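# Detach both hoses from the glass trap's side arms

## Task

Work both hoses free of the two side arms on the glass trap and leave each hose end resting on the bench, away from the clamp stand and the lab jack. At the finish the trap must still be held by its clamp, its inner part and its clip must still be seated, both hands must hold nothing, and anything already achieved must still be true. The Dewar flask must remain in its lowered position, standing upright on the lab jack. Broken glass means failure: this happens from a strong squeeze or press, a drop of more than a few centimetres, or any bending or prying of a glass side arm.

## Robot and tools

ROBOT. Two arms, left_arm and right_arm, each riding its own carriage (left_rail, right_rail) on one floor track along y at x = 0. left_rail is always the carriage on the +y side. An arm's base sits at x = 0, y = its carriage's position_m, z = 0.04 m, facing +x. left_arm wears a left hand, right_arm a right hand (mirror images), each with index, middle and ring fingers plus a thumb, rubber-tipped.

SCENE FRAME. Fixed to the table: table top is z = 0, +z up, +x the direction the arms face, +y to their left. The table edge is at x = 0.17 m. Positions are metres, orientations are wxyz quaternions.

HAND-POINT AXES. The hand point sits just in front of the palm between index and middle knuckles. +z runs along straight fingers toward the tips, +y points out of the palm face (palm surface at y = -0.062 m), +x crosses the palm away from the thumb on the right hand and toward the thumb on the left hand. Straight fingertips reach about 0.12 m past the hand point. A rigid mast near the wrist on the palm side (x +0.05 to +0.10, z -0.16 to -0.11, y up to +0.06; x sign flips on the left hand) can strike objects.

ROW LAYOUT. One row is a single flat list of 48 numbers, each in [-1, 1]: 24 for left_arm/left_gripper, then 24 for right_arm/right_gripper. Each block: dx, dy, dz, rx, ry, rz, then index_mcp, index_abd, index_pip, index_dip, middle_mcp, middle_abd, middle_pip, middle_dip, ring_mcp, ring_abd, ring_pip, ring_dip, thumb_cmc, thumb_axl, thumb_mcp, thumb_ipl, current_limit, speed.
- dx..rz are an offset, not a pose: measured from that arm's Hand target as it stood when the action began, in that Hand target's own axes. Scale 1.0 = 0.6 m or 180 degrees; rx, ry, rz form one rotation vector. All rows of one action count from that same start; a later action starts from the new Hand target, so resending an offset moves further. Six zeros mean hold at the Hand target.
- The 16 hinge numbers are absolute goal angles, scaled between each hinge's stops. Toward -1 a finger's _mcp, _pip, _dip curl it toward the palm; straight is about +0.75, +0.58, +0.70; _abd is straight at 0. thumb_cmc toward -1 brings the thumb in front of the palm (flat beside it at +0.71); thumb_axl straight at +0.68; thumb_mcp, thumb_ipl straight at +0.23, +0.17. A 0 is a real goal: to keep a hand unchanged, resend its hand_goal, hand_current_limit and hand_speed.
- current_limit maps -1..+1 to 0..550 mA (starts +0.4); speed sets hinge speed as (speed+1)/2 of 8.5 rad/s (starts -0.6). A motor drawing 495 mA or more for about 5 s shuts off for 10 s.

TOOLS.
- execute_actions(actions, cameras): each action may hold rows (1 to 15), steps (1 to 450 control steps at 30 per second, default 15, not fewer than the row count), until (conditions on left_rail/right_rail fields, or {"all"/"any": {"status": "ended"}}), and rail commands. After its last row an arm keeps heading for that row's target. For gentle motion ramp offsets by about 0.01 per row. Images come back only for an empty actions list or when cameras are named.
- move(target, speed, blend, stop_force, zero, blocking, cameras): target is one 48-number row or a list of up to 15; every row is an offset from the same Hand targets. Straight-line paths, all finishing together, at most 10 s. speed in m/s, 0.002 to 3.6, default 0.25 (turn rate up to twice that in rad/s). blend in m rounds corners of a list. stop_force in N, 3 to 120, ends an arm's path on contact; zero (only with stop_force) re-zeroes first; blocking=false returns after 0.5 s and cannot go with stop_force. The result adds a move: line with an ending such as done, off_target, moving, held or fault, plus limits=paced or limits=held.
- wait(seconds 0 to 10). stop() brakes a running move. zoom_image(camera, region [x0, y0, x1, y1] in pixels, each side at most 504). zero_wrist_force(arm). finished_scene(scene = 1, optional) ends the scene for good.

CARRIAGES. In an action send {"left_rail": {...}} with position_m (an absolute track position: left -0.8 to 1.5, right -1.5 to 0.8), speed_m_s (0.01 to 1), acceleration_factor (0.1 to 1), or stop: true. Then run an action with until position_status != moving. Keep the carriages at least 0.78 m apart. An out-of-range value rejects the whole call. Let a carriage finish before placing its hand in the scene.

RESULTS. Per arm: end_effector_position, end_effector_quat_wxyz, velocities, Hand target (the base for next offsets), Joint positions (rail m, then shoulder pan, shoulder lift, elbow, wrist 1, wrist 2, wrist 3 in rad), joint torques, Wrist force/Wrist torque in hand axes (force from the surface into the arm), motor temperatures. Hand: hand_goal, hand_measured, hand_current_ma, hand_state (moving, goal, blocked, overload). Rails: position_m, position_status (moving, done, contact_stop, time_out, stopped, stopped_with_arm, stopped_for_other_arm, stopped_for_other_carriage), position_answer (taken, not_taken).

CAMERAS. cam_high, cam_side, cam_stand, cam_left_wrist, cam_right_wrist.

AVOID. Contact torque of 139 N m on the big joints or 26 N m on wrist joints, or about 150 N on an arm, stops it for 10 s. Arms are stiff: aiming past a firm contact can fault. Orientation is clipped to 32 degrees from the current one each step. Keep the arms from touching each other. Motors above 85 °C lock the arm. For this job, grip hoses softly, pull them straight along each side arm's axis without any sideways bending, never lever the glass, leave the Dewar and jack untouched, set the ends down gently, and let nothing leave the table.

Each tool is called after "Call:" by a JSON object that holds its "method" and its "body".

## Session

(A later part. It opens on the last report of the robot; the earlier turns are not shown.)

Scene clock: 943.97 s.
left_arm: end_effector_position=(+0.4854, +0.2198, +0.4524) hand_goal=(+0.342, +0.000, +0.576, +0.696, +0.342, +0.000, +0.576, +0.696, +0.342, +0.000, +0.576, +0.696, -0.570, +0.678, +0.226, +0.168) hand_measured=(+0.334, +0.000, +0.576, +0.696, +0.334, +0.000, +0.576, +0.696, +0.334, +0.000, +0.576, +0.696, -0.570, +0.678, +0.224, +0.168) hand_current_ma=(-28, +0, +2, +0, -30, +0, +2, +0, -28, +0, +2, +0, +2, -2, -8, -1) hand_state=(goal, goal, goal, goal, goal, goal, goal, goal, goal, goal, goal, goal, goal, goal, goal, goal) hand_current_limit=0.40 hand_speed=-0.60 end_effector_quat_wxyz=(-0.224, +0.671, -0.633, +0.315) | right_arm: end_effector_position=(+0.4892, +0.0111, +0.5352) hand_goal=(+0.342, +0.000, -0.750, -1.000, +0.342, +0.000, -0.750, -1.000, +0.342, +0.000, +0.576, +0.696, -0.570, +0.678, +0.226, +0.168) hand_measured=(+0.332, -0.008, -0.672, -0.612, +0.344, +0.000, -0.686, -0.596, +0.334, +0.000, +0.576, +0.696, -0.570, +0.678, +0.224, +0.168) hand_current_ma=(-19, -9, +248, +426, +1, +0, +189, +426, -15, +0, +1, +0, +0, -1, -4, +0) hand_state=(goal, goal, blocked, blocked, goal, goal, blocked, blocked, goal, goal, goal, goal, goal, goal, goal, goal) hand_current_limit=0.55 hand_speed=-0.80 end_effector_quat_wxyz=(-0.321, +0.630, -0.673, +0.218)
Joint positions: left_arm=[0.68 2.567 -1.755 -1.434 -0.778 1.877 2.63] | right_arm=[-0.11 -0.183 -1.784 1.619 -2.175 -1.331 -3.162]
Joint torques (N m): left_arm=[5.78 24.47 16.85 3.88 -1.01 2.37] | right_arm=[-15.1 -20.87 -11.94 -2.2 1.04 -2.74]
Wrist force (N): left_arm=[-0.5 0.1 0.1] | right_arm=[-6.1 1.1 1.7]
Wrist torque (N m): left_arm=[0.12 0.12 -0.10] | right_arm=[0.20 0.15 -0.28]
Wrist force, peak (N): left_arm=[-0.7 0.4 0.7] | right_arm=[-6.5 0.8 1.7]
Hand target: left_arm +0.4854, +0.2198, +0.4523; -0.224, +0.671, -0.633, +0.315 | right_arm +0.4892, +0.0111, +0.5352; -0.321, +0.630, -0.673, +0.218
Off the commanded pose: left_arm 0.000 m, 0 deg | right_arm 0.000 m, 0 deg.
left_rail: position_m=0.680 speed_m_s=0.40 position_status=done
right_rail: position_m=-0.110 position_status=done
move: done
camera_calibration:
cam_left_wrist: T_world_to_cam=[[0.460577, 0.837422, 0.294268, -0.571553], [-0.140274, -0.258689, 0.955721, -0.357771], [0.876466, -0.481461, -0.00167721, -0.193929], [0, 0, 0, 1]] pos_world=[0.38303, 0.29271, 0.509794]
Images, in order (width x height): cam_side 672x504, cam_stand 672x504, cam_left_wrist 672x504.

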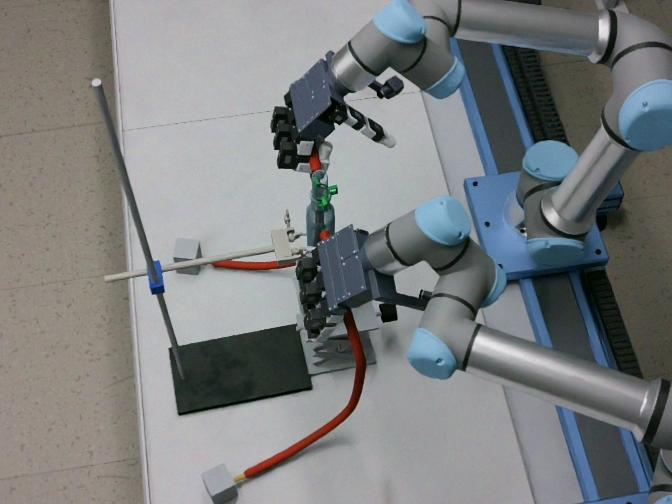

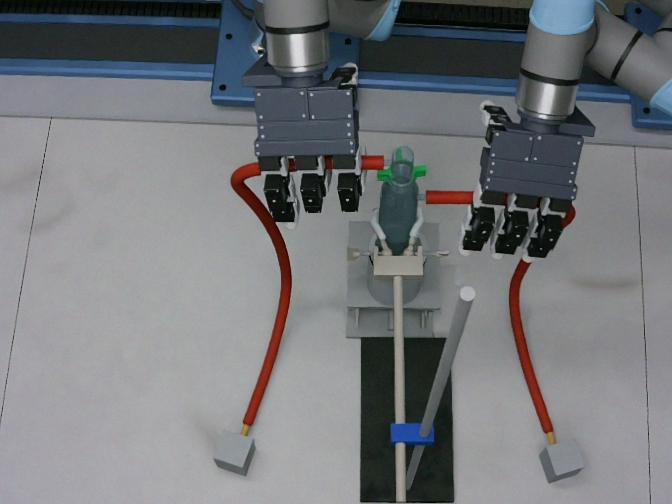

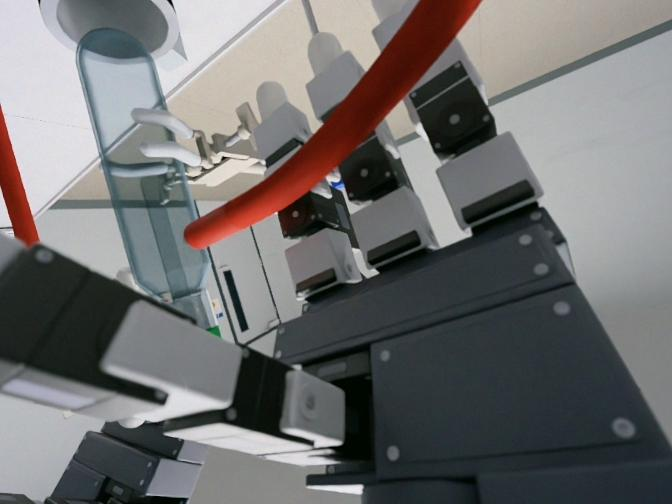

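Call:
{"method": "move", "body": {"target": [-0.0046,0.0233,0.0234,0,0,0,0.342,0,0.576,0.696,0.342,0,0.576,0.696,0.342,0,0.576,0.696,-0.571,0.678,0.226,0.168,0.4,-0.6,0,0,0,0,0,0,0.342,0,-0.75,-1,0.342,0,-0.75,-1,0.342,0,0.576,0.696,-0.571,0.678,0.226,0.168,0.55,-0.8], "speed": 0.012, "stop_force": 3, "cameras": ["cam_left_wrist","cam_side"]}}

Scene clock: 959.97 s.
left_arm: end_effector_position=(+0.4854, +0.2198, +0.4323) hand_goal=(+0.342, +0.000, +0.576, +0.696, +0.342, +0.000, +0.576, +0.696, +0.342, +0.000, +0.576, +0.696, -0.570, +0.678, +0.226, +0.168) hand_measured=(+0.334, +0.000, +0.576, +0.696, +0.334, +0.000, +0.576, +0.696, +0.334, +0.000, +0.576, +0.696, -0.570, +0.678, +0.224, +0.168) hand_current_ma=(-28, +0, +2, +0, -30, +0, +2, +0, -28, +0, +2, +0, +2, -2, -8, -1) hand_state=(goal, goal, goal, goal, goal, goal, goal, goal, goal, goal, goal, goal, goal, goal, goal, goal) hand_current_limit=0.40 hand_speed=-0.60 end_effector_quat_wxyz=(-0.224, +0.671, -0.633, +0.315) | right_arm: end_effector_position=(+0.4892, +0.0111, +0.5352) hand_goal=(+0.342, +0.000, -0.750, -1.000, +0.342, +0.000, -0.750, -1.000, +0.342, +0.000, +0.576, +0.696, -0.570, +0.678, +0.226, +0.168) hand_measured=(+0.332, -0.008, -0.672, -0.612, +0.344, +0.000, -0.686, -0.596, +0.334, +0.000, +0.576, +0.696, -0.570, +0.678, +0.224, +0.168) hand_current_ma=(-19, -9, +248, +426, +1, +0, +189, +426, -15, +0, +1, +0, +0, -1, -4, +0) hand_state=(goal, goal, blocked, blocked, goal, goal, blocked, blocked, goal, goal, goal, goal, goal, goal, goal, goal) hand_current_limit=0.55 hand_speed=-0.80 end_effector_quat_wxyz=(-0.321, +0.630, -0.673, +0.218)
Joint positions: left_arm=[0.68 2.567 -1.758 -1.481 -0.727 1.877 2.63] | right_arm=[-0.11 -0.183 -1.784 1.619 -2.175 -1.331 -3.162]
Joint torques (N m): left_arm=[6.57 23.53 16.82 3.85 -0.94 1.88] | right_arm=[-14.9 -21.33 -11.77 -2.19 0.89 -2.64]
Wrist force (N): left_arm=[-0.5 -0.1 0.3] | right_arm=[-6.0 0.9 1.7]
Wrist torque (N m): left_arm=[0.08 0.12 -0.09] | right_arm=[0.17 0.13 -0.28]
Wrist force, peak (N): left_arm=[-0.8 -0.2 0.1] | right_arm=[-6.4 1.2 1.7]
Hand target: left_arm +0.4854, +0.2198, +0.4323; -0.224, +0.671, -0.633, +0.315 | right_arm +0.4892, +0.0111, +0.5352; -0.321, +0.630, -0.673, +0.218
Off the commanded pose: left_arm 0.000 m, 0 deg | right_arm 0.000 m, 0 deg.
left_rail: position_m=0.680 speed_m_s=0.40 position_status=done
right_rail: position_m=-0.110 position_status=done
move: done
camera_calibration:
cam_left_wrist: T_world_to_cam=[[0.460577, 0.837422, 0.294268, -0.565554], [-0.140274, -0.258689, 0.955721, -0.338587], [0.876466, -0.481461, -0.00167721, -0.194011], [0, 0, 0, 1]] pos_world=[0.38303, 0.29261, 0.489694]
Images, in order (width x height): cam_side 672x504, cam_left_wrist 672x504.

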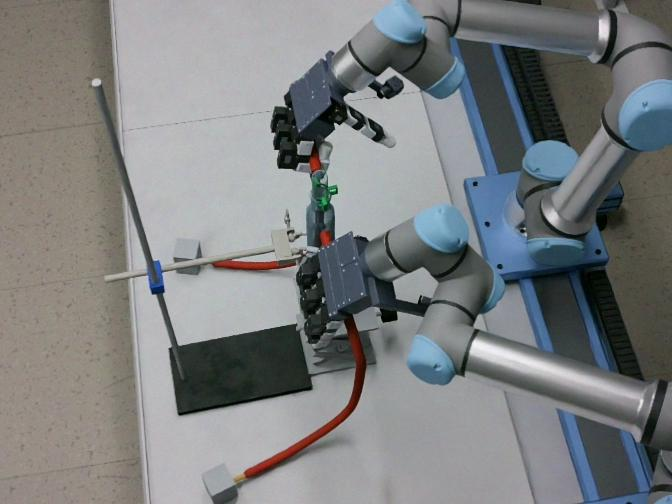

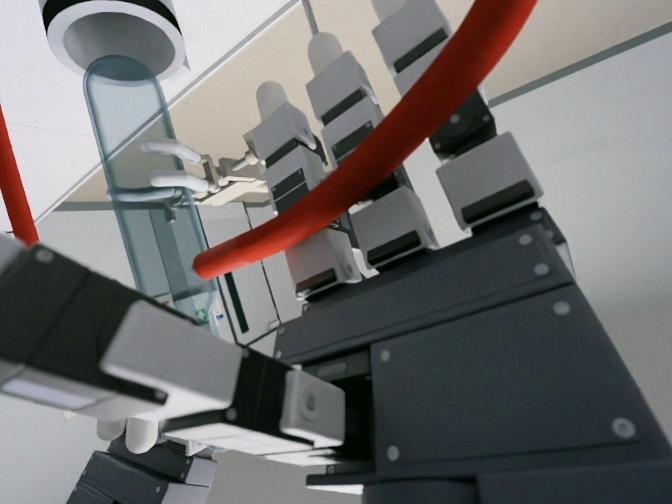

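Call:
{"method": "move", "body": {"target": [-0.0023,0.0117,0.0117,0,0,0,0.342,0,0.576,0.696,0.342,0,0.576,0.696,0.342,0,0.576,0.696,-0.571,0.678,0.226,0.168,0.4,-0.6,0,0,0,0,0,0,0.342,0,-0.75,-1,0.342,0,-0.75,-1,0.342,0,0.576,0.696,-0.571,0.678,0.226,0.168,0.55,-0.8], "speed": 0.01, "stop_force": 3, "cameras": ["cam_left_wrist"]}}

Scene clock: 987.77 s.
left_arm: end_effector_position=(+0.4854, +0.2198, +0.4223) hand_goal=(+0.342, +0.000, +0.576, +0.696, +0.342, +0.000, +0.576, +0.696, +0.342, +0.000, +0.576, +0.696, -0.570, +0.678, +0.226, +0.168) hand_measured=(+0.338, +0.000, +0.576, +0.696, +0.334, +0.000, +0.576, +0.696, +0.334, +0.000, +0.576, +0.696, -0.570, +0.678, +0.224, +0.168) hand_current_ma=(-13, +0, +2, +0, -30, +0, +2, +0, -28, +0, +2, +0, +2, -2, -8, -1) hand_state=(goal, goal, goal, goal, goal, goal, goal, goal, goal, goal, goal, goal, goal, goal, goal, goal) hand_current_limit=0.40 hand_speed=-0.60 end_effector_quat_wxyz=(-0.224, +0.671, -0.633, +0.315) | right_arm: end_effector_position=(+0.4892, +0.0111, +0.5352) hand_goal=(+0.342, +0.000, -0.750, -1.000, +0.342, +0.000, -0.750, -1.000, +0.342, +0.000, +0.576, +0.696, -0.570, +0.678, +0.226, +0.168) hand_measured=(+0.332, -0.008, -0.672, -0.612, +0.344, +0.000, -0.686, -0.596, +0.334, +0.000, +0.576, +0.696, -0.570, +0.678, +0.224, +0.168) hand_current_ma=(-19, -9, +248, +426, +1, +0, +189, +426, -15, +0, +1, +0, +0, -1, -4, +0) hand_state=(goal, goal, blocked, blocked, goal, goal, blocked, blocked, goal, goal, goal, goal, goal, goal, goal, goal) hand_current_limit=0.55 hand_speed=-0.80 end_effector_quat_wxyz=(-0.321, +0.630, -0.673, +0.218)
Joint positions: left_arm=[0.68 2.567 -1.761 -1.504 -0.702 1.877 2.63] | right_arm=[-0.11 -0.183 -1.784 1.619 -2.175 -1.331 -3.162]
Joint torques (N m): left_arm=[-3.86 24.18 16.2 3.7 1.03 -0.14] | right_arm=[-14.91 -20.91 -10.69 -2.33 0.78 -2.55]
Wrist force (N): left_arm=[-0.4 -1.7 -0.1] | right_arm=[-5.8 2.2 2.0]
Wrist torque (N m): left_arm=[0.10 0.11 -0.14] | right_arm=[0.19 0.12 -0.30]
Wrist force, peak (N): left_arm=[-0.6 -1.8 0.1] | right_arm=[-6.0 2.4 2.0]
Hand target: left_arm +0.4854, +0.2198, +0.4223; -0.224, +0.671, -0.633, +0.315 | right_arm +0.4892, +0.0111, +0.5352; -0.321, +0.630, -0.673, +0.218
Off the commanded pose: left_arm 0.000 m, 0 deg | right_arm 0.000 m, 0 deg.
left_rail: position_m=0.680 speed_m_s=0.40 position_status=done
right_rail: position_m=-0.110 position_status=done
move: done
camera_calibration:
cam_left_wrist: T_world_to_cam=[[0.460577, 0.837422, 0.294268, -0.562611], [-0.140274, -0.258689, 0.955721, -0.32903], [0.876466, -0.481461, -0.00167721, -0.194027], [0, 0, 0, 1]] pos_world=[0.38303, 0.29261, 0.479694]
Images, in order (width x height): cam_left_wrist 672x504.

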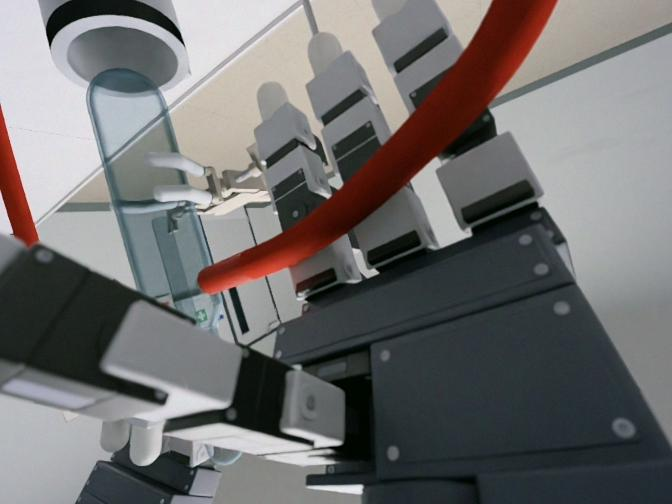

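Call:
{"method": "execute_actions", "body": {"actions": [{"rows":[[0,0,0,0,0,0,0.342,0,-0.65,-0.5,0.342,0,-0.65,-0.5,0.342,0,0.576,0.696,-0.571,0.678,0.226,0.168,0.4,-0.7,0,0,0,0,0,0,0.342,0,-0.75,-1,0.342,0,-0.75,-1,0.342,0,0.576,0.696,-0.571,0.678,0.226,0.168,0.55,-0.8]],"steps":60},{"rows":[[0,0,0,0,0,0,0.342,0,-0.75,-1,0.342,0,-0.75,-1,0.342,0,0.576,0.696,-0.571,0.678,0.226,0.168,0.55,-0.8,0,0,0,0,0,0,0.342,0,-0.75,-1,0.342,0,-0.75,-1,0.342,0,0.576,0.696,-0.571,0.678,0.226,0.168,0.55,-0.8]],"steps":45}], "cameras": ["cam_left_wrist","cam_side","cam_stand"]}}

Scene clock: 1003.93 s.
left_arm: end_effector_position=(+0.4854, +0.2198, +0.4223) hand_goal=(+0.342, +0.000, -0.750, -1.000, +0.342, +0.000, -0.750, -1.000, +0.342, +0.000, +0.576, +0.696, -0.570, +0.678, +0.226, +0.168) hand_measured=(+0.346, +0.004, -0.712, -0.608, +0.338, +0.008, -0.706, -0.614, +0.334, +0.000, +0.576, +0.696, -0.570, +0.678, +0.224, +0.168) hand_current_ma=(+10, +10, +140, +426, -13, +20, +172, +426, -28, +0, +2, +0, +2, -2, -8, -1) hand_state=(goal, goal, blocked, blocked, goal, goal, blocked, blocked, goal, goal, goal, goal, goal, goal, goal, goal) hand_current_limit=0.55 hand_speed=-0.80 end_effector_quat_wxyz=(-0.224, +0.671, -0.633, +0.315) | right_arm: end_effector_position=(+0.4892, +0.0111, +0.5352) hand_goal=(+0.342, +0.000, -0.750, -1.000, +0.342, +0.000, -0.750, -1.000, +0.342, +0.000, +0.576, +0.696, -0.570, +0.678, +0.226, +0.168) hand_measured=(+0.332, -0.008, -0.672, -0.612, +0.344, +0.000, -0.686, -0.596, +0.334, +0.000, +0.576, +0.696, -0.570, +0.678, +0.224, +0.168) hand_current_ma=(-19, -9, +248, +426, +1, +0, +189, +426, -15, +0, +1, +0, +0, -1, -4, +0) hand_state=(goal, goal, blocked, blocked, goal, goal, blocked, blocked, goal, goal, goal, goal, goal, goal, goal, goal) hand_current_limit=0.55 hand_speed=-0.80 end_effector_quat_wxyz=(-0.321, +0.630, -0.673, +0.218)
Joint positions: left_arm=[0.68 2.567 -1.761 -1.504 -0.702 1.877 2.63] | right_arm=[-0.11 -0.183 -1.784 1.619 -2.175 -1.331 -3.162]
Joint torques (N m): left_arm=[-4.92 25 15.75 3.19 1.62 -2.19] | right_arm=[-13.38 -20.06 -11.23 -2.73 0.8 -2.63]
Wrist force (N): left_arm=[0.4 -2.1 0.2] | right_arm=[-6.3 2.5 1.9]
Wrist torque (N m): left_arm=[0.08 0.07 -0.18] | right_arm=[0.18 0.12 -0.35]
Wrist force, peak (N): left_arm=[0.6 -2.3 0.4] | right_arm=[-6.7 2.6 2.2]
Hand target: left_arm +0.4854, +0.2198, +0.4223; -0.224, +0.671, -0.633, +0.315 | right_arm +0.4892, +0.0111, +0.5352; -0.321, +0.630, -0.673, +0.218
Off the commanded pose: left_arm 0.000 m, 0 deg | right_arm 0.000 m, 0 deg.
left_rail: position_m=0.680 speed_m_s=0.40 position_status=done
right_rail: position_m=-0.110 position_status=done
camera_calibration:
cam_left_wrist: T_world_to_cam=[[0.460577, 0.837422, 0.294268, -0.562611], [-0.140274, -0.258689, 0.955721, -0.32903], [0.876466, -0.481461, -0.00167721, -0.194027], [0, 0, 0, 1]] pos_world=[0.38303, 0.29261, 0.479694]
Images, in order (width x height): cam_side 672x504, cam_stand 672x504, cam_left_wrist 672x504.

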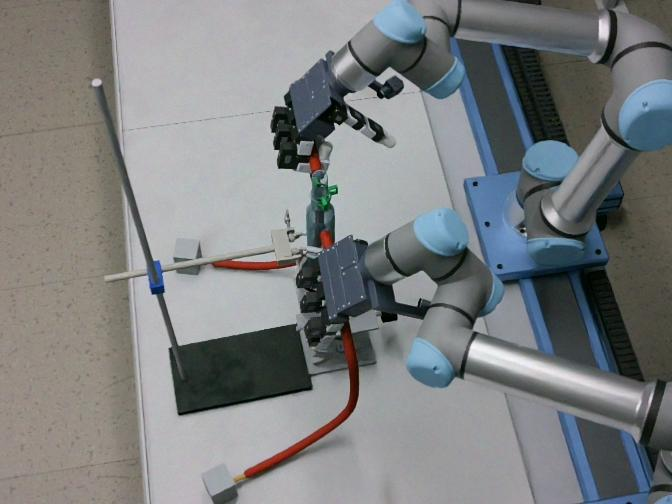

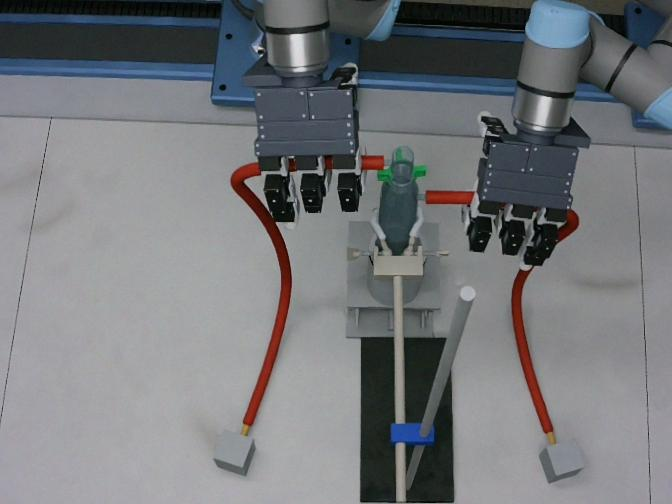

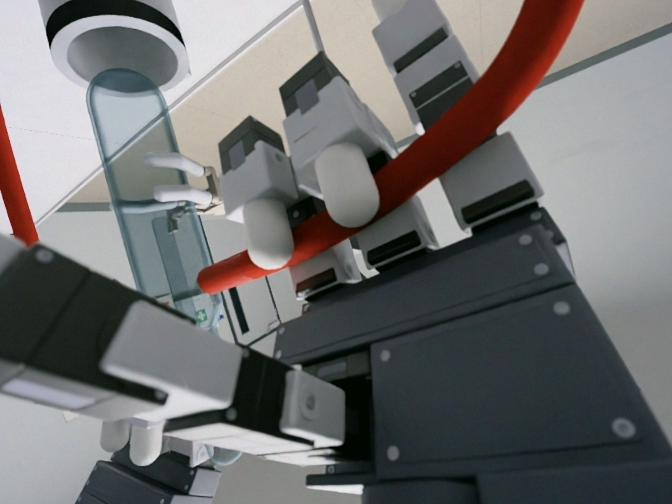

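Call:
{"method": "move", "body": {"target": [-0.0132,-0.0013,-0.0013,0,0,0,0.342,0,-0.75,-1,0.342,0,-0.75,-1,0.342,0,0.576,0.696,-0.571,0.678,0.226,0.168,0.55,-0.8,0.0066,-0.0007,-0.0007,0,0,0,0.342,0,-0.75,-1,0.342,0,-0.75,-1,0.342,0,0.576,0.696,-0.571,0.678,0.226,0.168,0.55,-0.8], "speed": 0.02}}

Call:
{"method": "move", "body": {"target": [-0.0083,-0.0008,-0.0008,0,0,0,0.342,0,-0.75,-1,0.342,0,-0.75,-1,0.342,0,0.576,0.696,-0.571,0.678,0.226,0.168,0.55,-0.8,0.0082,-0.0009,-0.0009,0,0,0,0.342,0,-0.75,-1,0.342,0,-0.75,-1,0.342,0,0.576,0.696,-0.571,0.678,0.226,0.168,0.55,-0.8], "speed": 0.02, "cameras": ["cam_stand","cam_high"]}}

Scene clock: 1025.77 s.
left_arm: end_effector_position=(+0.4854, +0.2276, +0.4223) hand_goal=(+0.342, +0.000, -0.750, -1.000, +0.342, +0.000, -0.750, -1.000, +0.342, +0.000, +0.576, +0.696, -0.570, +0.678, +0.226, +0.168) hand_measured=(+0.348, -0.018, -0.708, -0.614, +0.338, +0.006, -0.706, -0.616, +0.334, +0.000, +0.576, +0.696, -0.570, +0.678, +0.224, +0.168) hand_current_ma=(+19, -54, +159, +426, -13, +16, +173, +426, -27, +0, +2, +0, +2, -2, -8, -1) hand_state=(goal, goal, blocked, blocked, goal, goal, blocked, blocked, goal, goal, goal, goal, goal, goal, goal, goal) hand_current_limit=0.55 hand_speed=-0.80 end_effector_quat_wxyz=(-0.224, +0.671, -0.633, +0.315) end_effector_velocity=(+0.000, +0.003, -0.001) end_effector_angular_velocity=(+0.003, +0.003, -0.001) | right_arm: end_effector_position=(+0.4892, +0.0071, +0.5352) hand_goal=(+0.342, +0.000, -0.750, -1.000, +0.342, +0.000, -0.750, -1.000, +0.342, +0.000, +0.576, +0.696, -0.570, +0.678, +0.226, +0.168) hand_measured=(+0.332, -0.004, -0.672, -0.614, +0.342, +0.000, -0.686, -0.596, +0.334, +0.000, +0.576, +0.696, -0.570, +0.678, +0.224, +0.168) hand_current_ma=(-18, -6, +248, +426, +0, +0, +189, +426, -15, +0, +1, +0, +0, -1, -4, +0) hand_state=(goal, goal, blocked, blocked, goal, goal, blocked, blocked, goal, goal, goal, goal, goal, goal, goal, goal) hand_current_limit=0.55 hand_speed=-0.80 end_effector_quat_wxyz=(-0.321, +0.630, -0.673, +0.218)
Joint positions: left_arm=[0.68 2.579 -1.748 -1.52 -0.696 1.869 2.639] | right_arm=[-0.11 -0.194 -1.785 1.62 -2.172 -1.323 -3.17]
Joint velocities: left_arm=[0 0.004 0.003 -0.005 -0.001 -0.002 0.004] | right_arm=[within noise]
Joint torques (N m): left_arm=[10.28 38.42 16.23 3.21 0.32 2.95] | right_arm=[-14.07 -21.24 -12.29 -2.53 1.31 -2.57]
Wrist force (N): left_arm=[9.0 -1.9 2.9] | right_arm=[-5.1 5.0 1.5]
Wrist torque (N m): left_arm=[-0.07 -0.13 0.27] | right_arm=[0.39 0.12 -0.17]
Wrist force, peak (N): left_arm=[14.6 -2.3 1.7] | right_arm=[-17.5 6.8 3.7]
Hand target: left_arm +0.4854, +0.2278, +0.4223; -0.224, +0.671, -0.633, +0.315 | right_arm +0.4892, +0.0071, +0.5352; -0.321, +0.630, -0.673, +0.218
Off the commanded pose: left_arm 0.000 m, 0 deg | right_arm 0.000 m, 0 deg.
left_rail: position_m=0.680 speed_m_s=0.40 position_status=done
right_rail: position_m=-0.110 position_status=done
move: done

Scene clock: 1026.57 s.
left_arm: end_effector_position=(+0.4854, +0.2327, +0.4223) hand_goal=(+0.342, +0.000, -0.750, -1.000, +0.342, +0.000, -0.750, -1.000, +0.342, +0.000, +0.576, +0.696, -0.570, +0.678, +0.226, +0.168) hand_measured=(+0.348, -0.018, -0.708, -0.614, +0.338, +0.006, -0.706, -0.616, +0.334, +0.000, +0.576, +0.696, -0.570, +0.678, +0.224, +0.168) hand_current_ma=(+21, -54, +159, +426, -13, +15, +173, +426, -27, +0, +2, +0, +2, -2, -8, -1) hand_state=(goal, goal, blocked, blocked, goal, goal, blocked, blocked, goal, goal, goal, goal, goal, goal, goal, goal) hand_current_limit=0.55 hand_speed=-0.80 end_effector_quat_wxyz=(-0.224, +0.671, -0.633, +0.315) | right_arm: end_effector_position=(+0.4892, +0.0022, +0.5352) hand_goal=(+0.342, +0.000, -0.750, -1.000, +0.342, +0.000, -0.750, -1.000, +0.342, +0.000, +0.576, +0.696, -0.570, +0.678, +0.226, +0.168) hand_measured=(+0.328, +0.002, -0.672, -0.614, +0.342, +0.000, -0.686, -0.596, +0.334, +0.000, +0.576, +0.696, -0.570, +0.678, +0.224, +0.168) hand_current_ma=(-27, +1, +248, +426, +0, +0, +189, +426, -15, +0, +1, +0, +0, -1, -4, +0) hand_state=(goal, goal, blocked, blocked, goal, goal, blocked, blocked, goal, goal, goal, goal, goal, goal, goal, goal) hand_current_limit=0.55 hand_speed=-0.80 end_effector_quat_wxyz=(-0.321, +0.630, -0.673, +0.218)
Joint positions: left_arm=[0.68 2.587 -1.739 -1.53 -0.692 1.863 2.646] | right_arm=[-0.11 -0.207 -1.788 1.622 -2.169 -1.314 -3.18]
Joint torques (N m): left_arm=[9.93 37.87 16.49 3.42 0.07 2.77] | right_arm=[-12.12 -22.14 -10.92 -1.95 1.86 -3.1]
Wrist force (N): left_arm=[7.2 -1.3 2.9] | right_arm=[-1.5 2.5 0.3]
Wrist torque (N m): left_arm=[-0.07 -0.08 0.20] | right_arm=[0.35 0.02 0.06]
Wrist force, peak (N): left_arm=[10.6 -1.8 3.0] | right_arm=[-4.9 5.0 1.6]
Hand target: left_arm +0.4854, +0.2328, +0.4223; -0.224, +0.671, -0.633, +0.315 | right_arm +0.4892, +0.0021, +0.5352; -0.321, +0.630, -0.673, +0.218
Off the commanded pose: left_arm 0.000 m, 0 deg | right_arm 0.000 m, 0 deg.
left_rail: position_m=0.680 speed_m_s=0.40 position_status=done
right_rail: position_m=-0.110 position_status=done
move: done
Images, in order (width x height): cam_high 672x504, cam_stand 672x504.

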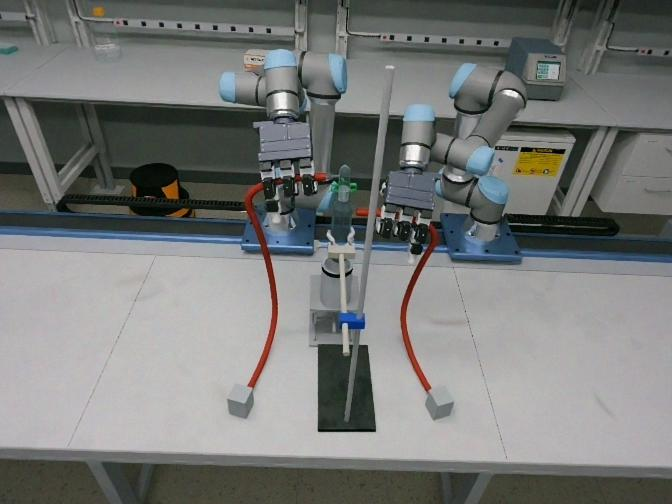

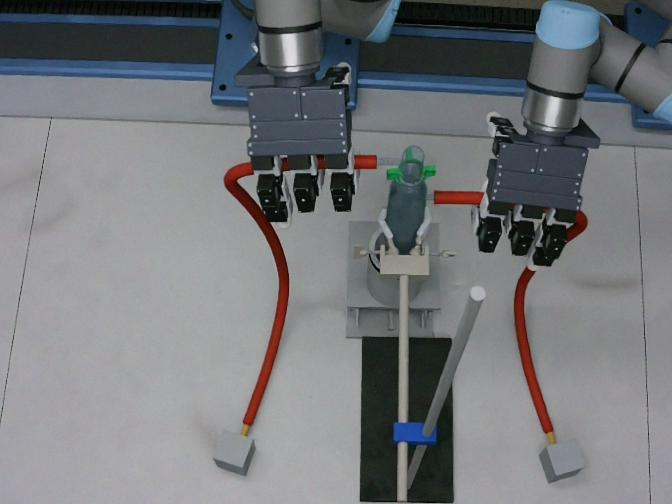

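Call:
{"method": "zoom_image", "body": {"camera": "cam_stand", "region": [340, 130, 480, 235]}}

Scaled by 3.600.

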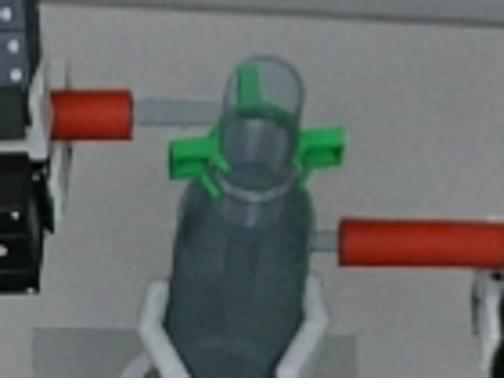

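Call:
{"method": "move", "body": {"target": [0.0116,0.0012,0.0012,0,0,0,0.342,0,-0.75,-1,0.342,0,-0.75,-1,0.342,0,0.576,0.696,-0.571,0.678,0.226,0.168,0.55,-0.8,0.0658,-0.0074,-0.0074,0,0,0,0.342,0,-0.75,-1,0.342,0,-0.75,-1,0.342,0,0.576,0.696,-0.571,0.678,0.226,0.168,0.55,-0.8], "speed": 0.04}}

Call:
{"method": "move", "body": {"target": [0,0,0,0,0,0,0.342,0,-0.75,-1,0.342,0,-0.75,-1,0.342,0,0.576,0.696,-0.571,0.678,0.226,0.168,0.55,-0.8,0.2469,-0.0276,-0.0276,0,0,0,0.342,0,-0.75,-1,0.342,0,-0.75,-1,0.342,0,0.576,0.696,-0.571,0.678,0.226,0.168,0.55,-0.8], "speed": 0.12, "cameras": ["cam_stand","cam_high","cam_side"]}}

Scene clock: 1124.33 s.
left_arm: end_effector_position=(+0.4854, +0.2258, +0.4222) hand_goal=(+0.342, +0.000, -0.750, -1.000, +0.342, +0.000, -0.750, -1.000, +0.342, +0.000, +0.576, +0.696, -0.570, +0.678, +0.226, +0.168) hand_measured=(+0.342, -0.006, -0.708, -0.616, +0.338, +0.006, -0.706, -0.616, +0.334, +0.000, +0.576, +0.696, -0.570, +0.678, +0.224, +0.168) hand_current_ma=(+1, -14, +163, +426, -10, +15, +173, +426, -27, +0, +2, +0, +2, -2, -8, -1) hand_state=(goal, goal, blocked, blocked, goal, goal, blocked, blocked, goal, goal, goal, goal, goal, goal, goal, goal) hand_current_limit=0.55 hand_speed=-0.80 end_effector_quat_wxyz=(-0.224, +0.671, -0.633, +0.315) | right_arm: end_effector_position=(+0.4892, -0.0378, +0.5352) hand_goal=(+0.342, +0.000, -0.750, -1.000, +0.342, +0.000, -0.750, -1.000, +0.342, +0.000, +0.576, +0.696, -0.570, +0.678, +0.226, +0.168) hand_measured=(+0.332, +0.002, -0.672, -0.616, +0.342, +0.000, -0.686, -0.596, +0.334, +0.000, +0.576, +0.696, -0.570, +0.678, +0.224, +0.168) hand_current_ma=(-20, +2, +248, +426, +0, +0, +189, +426, -15, +0, +1, +0, +0, -1, -4, +0) hand_state=(goal, goal, blocked, blocked, goal, goal, blocked, blocked, goal, goal, goal, goal, goal, goal, goal, goal) hand_current_limit=0.55 hand_speed=-0.80 end_effector_quat_wxyz=(-0.321, +0.630, -0.673, +0.218)
Joint positions: left_arm=[0.68 2.577 -1.751 -1.516 -0.697 1.871 2.637] | right_arm=[-0.11 -0.313 -1.799 1.626 -2.138 -1.242 -3.26]
Joint torques (N m): left_arm=[-10.88 23.87 30.76 1.57 0.87 -2.52] | right_arm=[-11.67 -21.74 -11.15 -1.94 2.39 -3.01]
Wrist force (N): left_arm=[-5.6 -0.9 0.4] | right_arm=[-0.6 0.3 0.9]
Wrist torque (N m): left_arm=[0.09 0.20 -0.39] | right_arm=[0.24 0.06 0.15]
Wrist force, peak (N): left_arm=[7.4 -1.4 3.0] | right_arm=[-1.7 2.8 0.1]
Hand target: left_arm +0.4854, +0.2258, +0.4222; -0.224, +0.671, -0.633, +0.315 | right_arm +0.4892, -0.0379, +0.5352; -0.321, +0.630, -0.673, +0.218
Off the commanded pose: left_arm 0.000 m, 0 deg | right_arm 0.000 m, 0 deg.
left_rail: position_m=0.680 speed_m_s=0.40 position_status=done
right_rail: position_m=-0.110 position_status=done
move: done

Scene clock: 1126.17 s.
left_arm: end_effector_position=(+0.4854, +0.2258, +0.4222) hand_goal=(+0.342, +0.000, -0.750, -1.000, +0.342, +0.000, -0.750, -1.000, +0.342, +0.000, +0.576, +0.696, -0.570, +0.678, +0.226, +0.168) hand_measured=(+0.342, -0.006, -0.708, -0.616, +0.338, +0.006, -0.706, -0.616, +0.334, +0.000, +0.576, +0.696, -0.570, +0.678, +0.224, +0.168) hand_current_ma=(+1, -14, +164, +426, -10, +15, +173, +426, -27, +0, +2, +0, +2, -2, -8, -1) hand_state=(goal, goal, blocked, blocked, goal, goal, blocked, blocked, goal, goal, goal, goal, goal, goal, goal, goal) hand_current_limit=0.55 hand_speed=-0.80 end_effector_quat_wxyz=(-0.224, +0.671, -0.633, +0.315) | right_arm: end_effector_position=(+0.4892, -0.1877, +0.5351) hand_goal=(+0.342, +0.000, -0.750, -1.000, +0.342, +0.000, -0.750, -1.000, +0.342, +0.000, +0.576, +0.696, -0.570, +0.678, +0.226, +0.168) hand_measured=(+0.332, +0.002, -0.672, -0.616, +0.342, +0.000, -0.686, -0.598, +0.334, +0.000, +0.576, +0.696, -0.570, +0.678, +0.224, +0.168) hand_current_ma=(-19, +2, +248, +426, +1, +0, +189, +426, -15, +0, +1, +0, +0, -1, -4, +0) hand_state=(goal, goal, blocked, blocked, goal, goal, blocked, blocked, goal, goal, goal, goal, goal, goal, goal, goal) hand_current_limit=0.55 hand_speed=-0.80 end_effector_quat_wxyz=(-0.321, +0.630, -0.673, +0.218)
Joint positions: left_arm=[0.68 2.577 -1.751 -1.516 -0.697 1.871 2.637] | right_arm=[-0.11 -0.667 -1.759 1.568 -1.989 -1.019 -3.566]
Joint torques (N m): left_arm=[-11.29 23.09 30.14 1.58 0.86 -2.41] | right_arm=[-12.83 -10.07 -39.55 -1.22 2.76 -2.89]
Wrist force (N): left_arm=[-5.4 -1.2 0.2] | right_arm=[-0.8 0.0 1.0]
Wrist torque (N m): left_arm=[0.07 0.17 -0.36] | right_arm=[0.20 0.10 0.07]
Wrist force, peak (N): left_arm=[-5.7 -0.8 0.1] | right_arm=[-1.2 0.7 1.3]
Hand target: left_arm +0.4854, +0.2258, +0.4222; -0.224, +0.671, -0.633, +0.315 | right_arm +0.4892, -0.1879, +0.5351; -0.321, +0.630, -0.673, +0.218
Off the commanded pose: left_arm 0.000 m, 0 deg | right_arm 0.000 m, 0 deg.
left_rail: position_m=0.680 speed_m_s=0.40 position_status=done
right_rail: position_m=-0.110 position_status=done
move: done
Images, in order (width x height): cam_high 672x504, cam_side 672x504, cam_stand 672x504.

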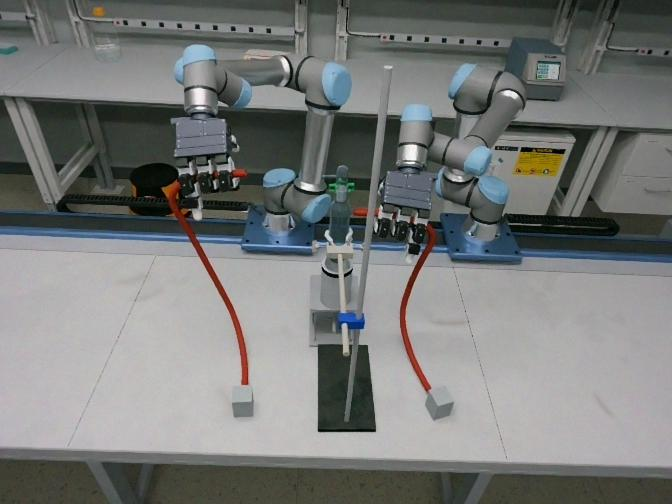

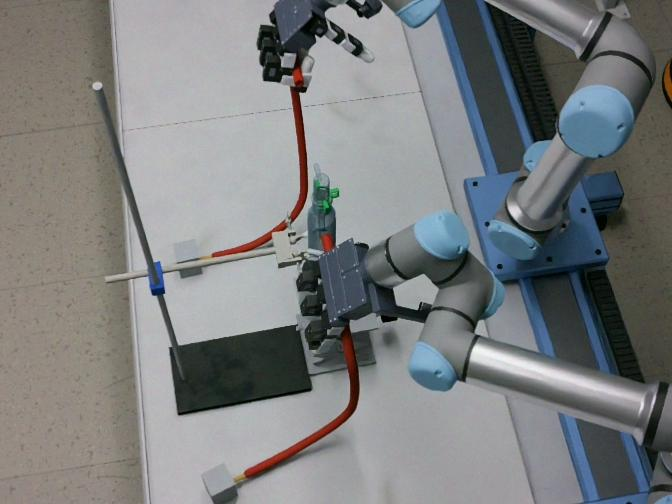

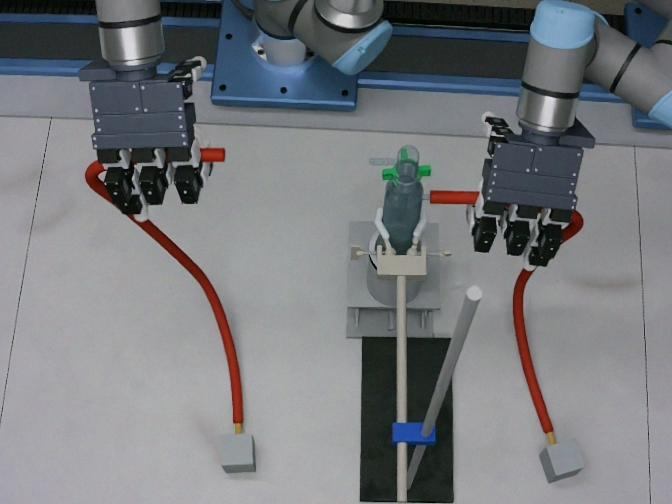

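Call:
{"method": "move", "body": {"target": [-0.0041,-0.0004,-0.0004,0,0,0,0.342,0,-0.75,-1,0.342,0,-0.75,-1,0.342,0,0.576,0.696,-0.571,0.678,0.226,0.168,0.55,-0.8,0.073,0.3257,0.3257,0,0.0942,-0.0942,0.342,0,-0.75,-1,0.342,0,-0.75,-1,1,0,0.576,0.696,0.71,0.678,0.226,0.168,0.55,-0.7], "speed": 0.18}}

Call:
{"method": "execute_actions", "body": {"actions": [{"right_rail":{"position_m":-0.45,"speed_m_s":0.35,"acceleration_factor":0.4},"steps":120,"until":{"right_rail":{"position_status":["!=","moving"]}}}], "cameras": ["cam_stand","cam_high","cam_right_wrist"]}}

Scene clock: 1192.03 s.
left_arm: end_effector_position=(+0.4854, +0.2283, +0.4222) hand_goal=(+0.342, +0.000, -0.750, -1.000, +0.342, +0.000, -0.750, -1.000, +0.342, +0.000, +0.576, +0.696, -0.570, +0.678, +0.226, +0.168) hand_measured=(+0.342, -0.006, -0.708, -0.616, +0.338, +0.006, -0.706, -0.616, +0.334, +0.000, +0.576, +0.696, -0.570, +0.678, +0.224, +0.168) hand_current_ma=(+1, -14, +165, +426, -10, +15, +173, +426, -27, +0, +2, +0, +2, -2, -8, -1) hand_state=(goal, goal, blocked, blocked, goal, goal, blocked, blocked, goal, goal, goal, goal, goal, goal, goal, goal) hand_current_limit=0.55 hand_speed=-0.80 end_effector_quat_wxyz=(-0.224, +0.671, -0.633, +0.315) | right_arm: end_effector_position=(+0.4891, -0.1878, +0.2553) hand_goal=(+0.342, +0.000, -0.750, -1.000, +0.342, +0.000, -0.750, -1.000, +1.000, +0.000, +0.576, +0.696, +0.710, +0.678, +0.226, +0.168) hand_measured=(+0.334, +0.004, -0.672, -0.618, +0.342, -0.006, -0.686, -0.598, +0.980, +0.000, +0.576, +0.696, +0.696, +0.678, +0.224, +0.168) hand_current_ma=(-13, +3, +248, +426, +0, -7, +189, +426, -45, +0, +0, +0, -28, -1, -4, +0) hand_state=(goal, goal, blocked, blocked, goal, goal, blocked, blocked, blocked, goal, goal, goal, goal, goal, goal, goal) hand_current_limit=0.55 hand_speed=-0.70 end_effector_quat_wxyz=(-0.183, +0.683, -0.612, +0.353)
Joint positions: left_arm=[0.68 2.58 -1.747 -1.521 -0.695 1.868 2.64] | right_arm=[-0.11 -0.459 -1.632 2.236 -2.982 -1.421 -3.645]
Joint torques (N m): left_arm=[5.28 37.24 16.41 3.97 -1.19 2.43] | right_arm=[12.34 -9.78 -7.6 -4.99 -1.38 -2.6]
Wrist force (N): left_arm=[-0.3 -0.8 1.4] | right_arm=[-0.5 -0.6 0.4]
Wrist torque (N m): left_arm=[0.04 0.06 -0.18] | right_arm=[0.14 0.25 -0.01]
Wrist force, peak (N): left_arm=[-5.7 -1.0 0.4] | right_arm=[-1.2 0.3 1.7]
Hand target: left_arm +0.4854, +0.2283, +0.4222; -0.224, +0.671, -0.633, +0.315 | right_arm +0.4891, -0.1878, +0.2553; -0.183, +0.683, -0.612, +0.353
Off the commanded pose: left_arm 0.000 m, 0 deg | right_arm 0.000 m, 0 deg.
left_rail: position_m=0.680 speed_m_s=0.40 position_status=done
right_rail: position_m=-0.110 position_status=done
move: done

Scene clock: 1192.30 s.
left_arm: end_effector_position=(+0.4854, +0.2283, +0.4222) hand_goal=(+0.342, +0.000, -0.750, -1.000, +0.342, +0.000, -0.750, -1.000, +0.342, +0.000, +0.576, +0.696, -0.570, +0.678, +0.226, +0.168) hand_measured=(+0.342, -0.006, -0.708, -0.616, +0.338, +0.006, -0.706, -0.616, +0.334, +0.000, +0.576, +0.696, -0.570, +0.678, +0.224, +0.168) hand_current_ma=(+1, -14, +165, +426, -10, +15, +173, +426, -27, +0, +2, +0, +2, -2, -8, -1) hand_state=(goal, goal, blocked, blocked, goal, goal, blocked, blocked, goal, goal, goal, goal, goal, goal, goal, goal) hand_current_limit=0.55 hand_speed=-0.80 end_effector_quat_wxyz=(-0.224, +0.671, -0.633, +0.315) | right_arm: end_effector_position=(+0.4891, -0.1878, +0.2553) hand_goal=(+0.342, +0.000, -0.750, -1.000, +0.342, +0.000, -0.750, -1.000, +1.000, +0.000, +0.576, +0.696, +0.710, +0.678, +0.226, +0.168) hand_measured=(+0.334, +0.004, -0.672, -0.618, +0.342, -0.006, -0.686, -0.598, +0.980, +0.000, +0.576, +0.696, +0.696, +0.678, +0.224, +0.168) hand_current_ma=(-13, +3, +248, +426, +0, -7, +189, +426, -45, +0, +0, +0, -28, -1, -4, +0) hand_state=(goal, goal, blocked, blocked, goal, goal, blocked, blocked, blocked, goal, goal, goal, goal, goal, goal, goal) hand_current_limit=0.55 hand_speed=-0.70 end_effector_quat_wxyz=(-0.183, +0.683, -0.612, +0.353)
Joint positions: left_arm=[0.68 2.58 -1.747 -1.521 -0.695 1.868 2.64] | right_arm=[-0.11 -0.458 -1.632 2.236 -2.983 -1.421 -3.645]
Joint torques (N m): left_arm=[5.28 37.47 16.89 4.15 -1.16 2.48] | right_arm=[10.83 -11.16 -5.63 -4.63 -1.53 -2.76]
Wrist force (N): left_arm=[-0.2 -1.0 1.5] | right_arm=[-0.6 -0.5 0.5]
Wrist torque (N m): left_arm=[0.01 0.05 -0.17] | right_arm=[0.15 0.26 -0.02]
Wrist force, peak (N): left_arm=[-0.5 -0.7 1.6] | right_arm=[-0.7 -0.6 0.7]
Hand target: left_arm +0.4854, +0.2283, +0.4222; -0.224, +0.671, -0.633, +0.315 | right_arm +0.4891, -0.1878, +0.2553; -0.183, +0.683, -0.612, +0.353
Off the commanded pose: left_arm 0.000 m, 0 deg | right_arm 0.000 m, 0 deg.
left_rail: position_m=0.680 speed_m_s=0.40 position_status=done
right_rail: position_m=-0.110 speed_m_s=0.35 position_status=stopped_for_other_arm position_answer=taken
camera_calibration:
cam_right_wrist: T_world_to_cam=[[-0.444722, 0.604762, -0.66067, 0.537976], [-0.159625, 0.672303, 0.722861, -0.02116], [0.88133, 0.426931, -0.202453, -0.170901], [0, 0, 0, 1]] pos_world=[0.386492, -0.238159, 0.336121]
Images, in order (width x height): cam_high 672x504, cam_stand 672x504, cam_right_wrist 672x504.

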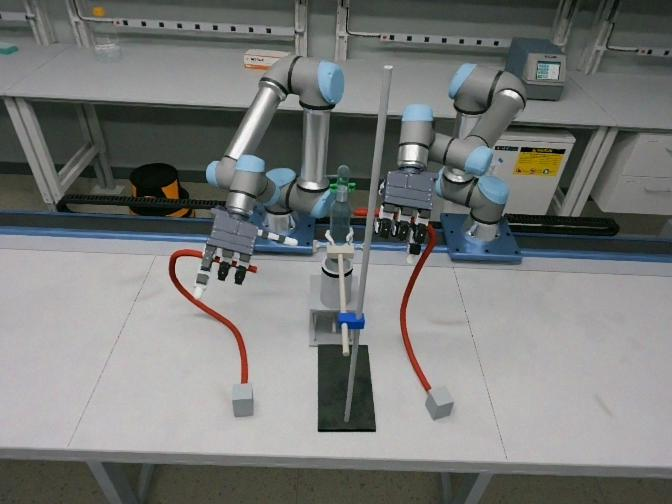

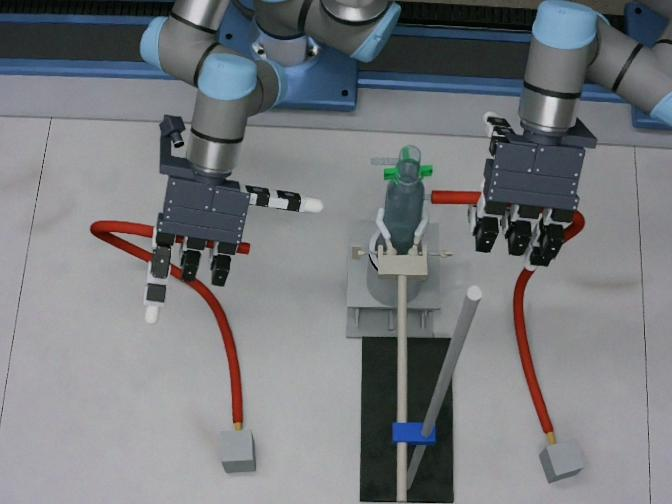

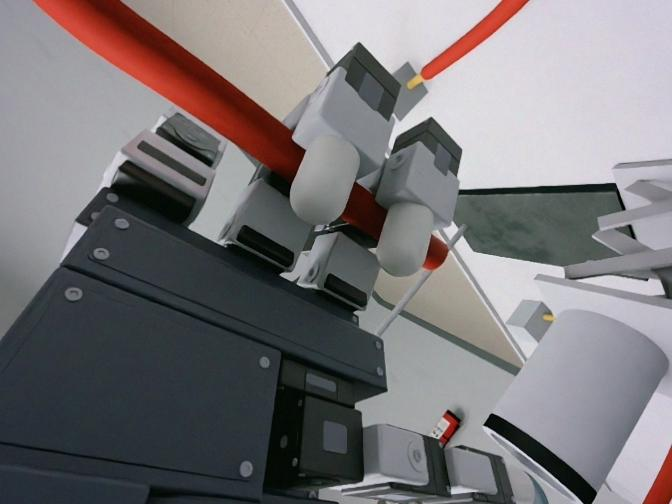

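Call:
{"method": "move", "body": {"target": [0,0,0,0,0,0,0.342,0,-0.75,-1,0.342,0,-0.75,-1,0.342,0,0.576,0.696,-0.571,0.678,0.226,0.168,0.55,-0.8,0.4268,0.3768,0.2118,0,0,0,0.342,0,-0.75,-1,0.342,0,-0.75,-1,1,0,0.576,0.696,0.71,0.678,0.226,0.168,0.55,-0.7], "speed": 0.18, "cameras": ["cam_high","cam_stand"]}}

Scene clock: 1214.17 s.
left_arm: end_effector_position=(+0.4854, +0.2283, +0.4222) hand_goal=(+0.342, +0.000, -0.750, -1.000, +0.342, +0.000, -0.750, -1.000, +0.342, +0.000, +0.576, +0.696, -0.570, +0.678, +0.226, +0.168) hand_measured=(+0.342, -0.006, -0.708, -0.616, +0.338, +0.006, -0.706, -0.616, +0.334, +0.000, +0.576, +0.696, -0.570, +0.678, +0.224, +0.168) hand_current_ma=(+1, -14, +165, +426, -10, +15, +173, +426, -27, +0, +2, +0, +2, -2, -8, -1) hand_state=(goal, goal, blocked, blocked, goal, goal, blocked, blocked, goal, goal, goal, goal, goal, goal, goal, goal) hand_current_limit=0.55 hand_speed=-0.80 end_effector_quat_wxyz=(-0.224, +0.671, -0.633, +0.315) | right_arm: end_effector_position=(+0.4191, -0.4996, +0.0803) hand_goal=(+0.342, +0.000, -0.750, -1.000, +0.342, +0.000, -0.750, -1.000, +1.000, +0.000, +0.576, +0.696, +0.710, +0.678, +0.226, +0.168) hand_measured=(+0.334, +0.004, -0.672, -0.618, +0.342, +0.000, -0.686, -0.598, +0.980, +0.000, +0.576, +0.696, +0.696, +0.678, +0.224, +0.168) hand_current_ma=(-13, +3, +248, +426, +1, +1, +189, +426, -42, +0, +0, +0, -26, -1, -4, +0) hand_state=(goal, goal, blocked, blocked, goal, goal, blocked, blocked, goal, goal, goal, goal, goal, goal, goal, goal) hand_current_limit=0.55 hand_speed=-0.70 end_effector_quat_wxyz=(-0.183, +0.683, -0.612, +0.353)
Joint positions: left_arm=[0.68 2.58 -1.747 -1.521 -0.695 1.868 2.64] | right_arm=[-0.11 -1.125 -1.128 2.188 -3.232 -0.977 -4.186]
Joint torques (N m): left_arm=[6.4 37.06 17.47 4.05 -1.28 2.57] | right_arm=[-11.07 -24.57 -28.73 -1.98 2.74 -2.94]
Wrist force (N): left_arm=[-0.3 -0.9 1.4] | right_arm=[-1.2 -0.5 0.2]
Wrist torque (N m): left_arm=[0.03 0.06 -0.18] | right_arm=[0.13 0.24 0.07]
Wrist force, peak (N): left_arm=[-0.3 -0.9 1.9] | right_arm=[-1.6 -1.4 0.0]
Hand target: left_arm +0.4854, +0.2283, +0.4222; -0.224, +0.671, -0.633, +0.315 | right_arm +0.4191, -0.4998, +0.0802; -0.183, +0.683, -0.612, +0.353
Off the commanded pose: left_arm 0.000 m, 0 deg | right_arm 0.000 m, 0 deg.
left_rail: position_m=0.680 speed_m_s=0.40 position_status=done
right_rail: position_m=-0.110 speed_m_s=0.35 position_status=stopped_for_other_arm position_answer=taken
move: done
Images, in order (width x height): cam_high 672x504, cam_stand 672x504.

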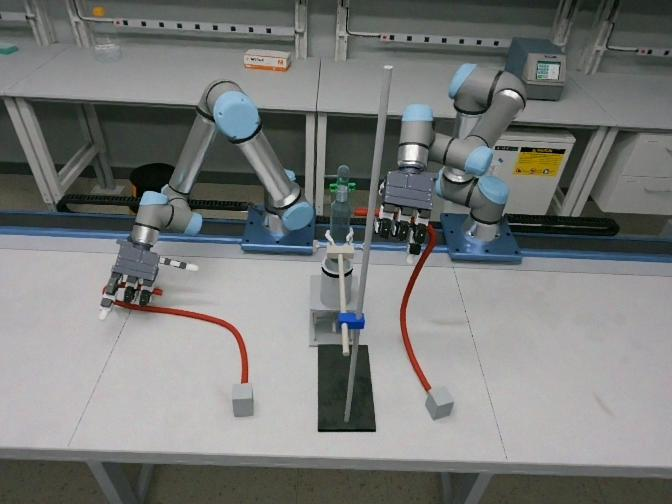

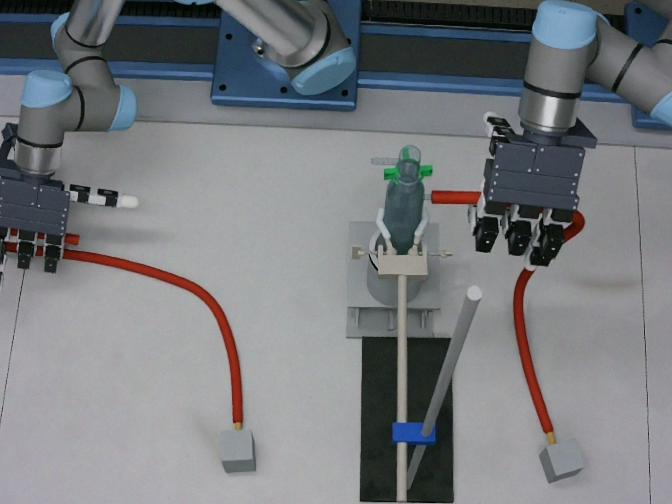

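Call:
{"method": "move", "body": {"target": [0,0,0,0,0,0,0.342,0,-0.75,-1,0.342,0,-0.75,-1,0.342,0,0.576,0.696,-0.571,0.678,0.226,0.168,0.55,-0.8,-0.0259,0.0683,0.0683,0,0,0,0.342,0,-0.75,-1,0.342,0,-0.75,-1,1,0,0.576,0.696,0.71,0.678,0.226,0.168,0.55,-0.7], "speed": 0.02, "stop_force": 4, "cameras": ["cam_right_wrist","cam_high"]}}

Scene clock: 1227.37 s.
left_arm: end_effector_position=(+0.4854, +0.2283, +0.4222) hand_goal=(+0.342, +0.000, -0.750, -1.000, +0.342, +0.000, -0.750, -1.000, +0.342, +0.000, +0.576, +0.696, -0.570, +0.678, +0.226, +0.168) hand_measured=(+0.342, -0.006, -0.708, -0.616, +0.338, +0.006, -0.706, -0.616, +0.334, +0.000, +0.576, +0.696, -0.570, +0.678, +0.224, +0.168) hand_current_ma=(+1, -14, +165, +426, -10, +15, +173, +426, -27, +0, +2, +0, +2, -2, -8, -1) hand_state=(goal, goal, blocked, blocked, goal, goal, blocked, blocked, goal, goal, goal, goal, goal, goal, goal, goal) hand_current_limit=0.55 hand_speed=-0.80 end_effector_quat_wxyz=(-0.224, +0.671, -0.633, +0.315) | right_arm: end_effector_position=(+0.4191, -0.4997, +0.0455) hand_goal=(+0.342, +0.000, -0.750, -1.000, +0.342, +0.000, -0.750, -1.000, +1.000, +0.000, +0.576, +0.696, +0.710, +0.678, +0.226, +0.168) hand_measured=(+0.330, +0.004, -0.676, -0.618, +0.340, -0.002, -0.686, -0.598, +0.982, +0.000, +0.576, +0.696, +0.696, +0.678, +0.224, +0.168) hand_current_ma=(-21, +4, +226, +426, -3, -2, +189, +426, -41, +0, +0, +0, -26, -1, -4, +0) hand_state=(goal, goal, blocked, blocked, goal, goal, blocked, blocked, goal, goal, goal, goal, goal, goal, goal, goal) hand_current_limit=0.55 hand_speed=-0.70 end_effector_quat_wxyz=(-0.183, +0.683, -0.612, +0.353)
Joint positions: left_arm=[0.68 2.58 -1.747 -1.521 -0.695 1.868 2.64] | right_arm=[-0.11 -1.125 -1.039 2.194 -3.328 -0.977 -4.186]
Joint torques (N m): left_arm=[5.93 37.42 17.91 3.8 -1.22 2.51] | right_arm=[-8.81 -41.14 -9.27 -1.4 0.87 -1.86]
Wrist force (N): left_arm=[-0.6 -0.9 1.4] | right_arm=[-0.5 -1.8 -0.3]
Wrist torque (N m): left_arm=[0.03 0.09 -0.21] | right_arm=[0.10 0.27 -0.02]
Wrist force, peak (N): left_arm=[-0.6 -1.2 1.6] | right_arm=[0.2 -5.1 -3.7]
Hand target: left_arm +0.4854, +0.2283, +0.4222; -0.224, +0.671, -0.633, +0.315 | right_arm +0.4191, -0.4997, +0.0455; -0.183, +0.683, -0.612, +0.353 (not the last commanded pose)
Off the commanded pose: left_arm 0.000 m, 0 deg | right_arm 0.025 m, 0 deg.
left_rail: position_m=0.680 speed_m_s=0.40 position_status=done
right_rail: position_m=-0.110 speed_m_s=0.35 position_status=stopped_for_other_arm position_answer=taken
move: contact (right_arm)
camera_calibration:
cam_right_wrist: T_world_to_cam=[[-0.444732, 0.604807, -0.660623, 0.556823], [-0.159595, 0.672264, 0.722904, 0.32891], [0.88133, 0.426931, -0.202453, -0.0185656], [0, 0, 0, 1]] pos_world=[0.316492, -0.549959, 0.126321]
Images, in order (width x height): cam_high 672x504, cam_right_wrist 672x504.

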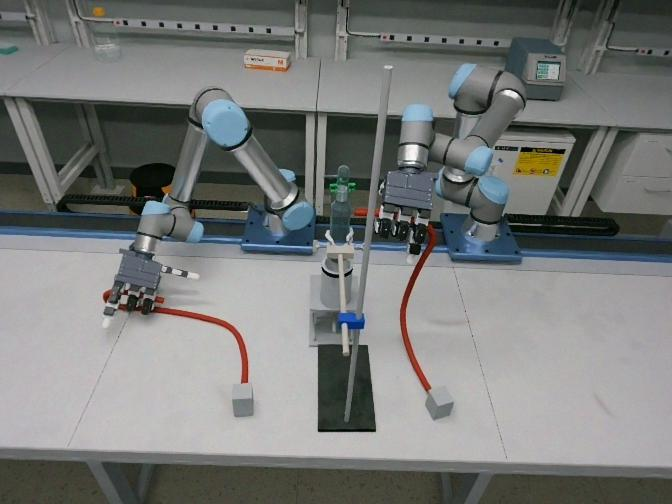

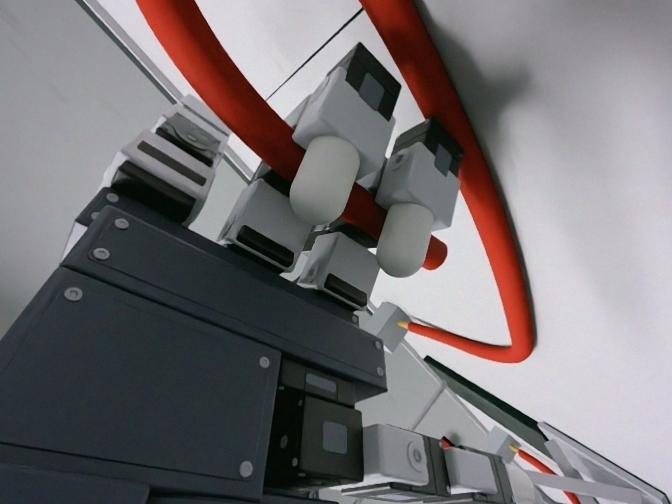

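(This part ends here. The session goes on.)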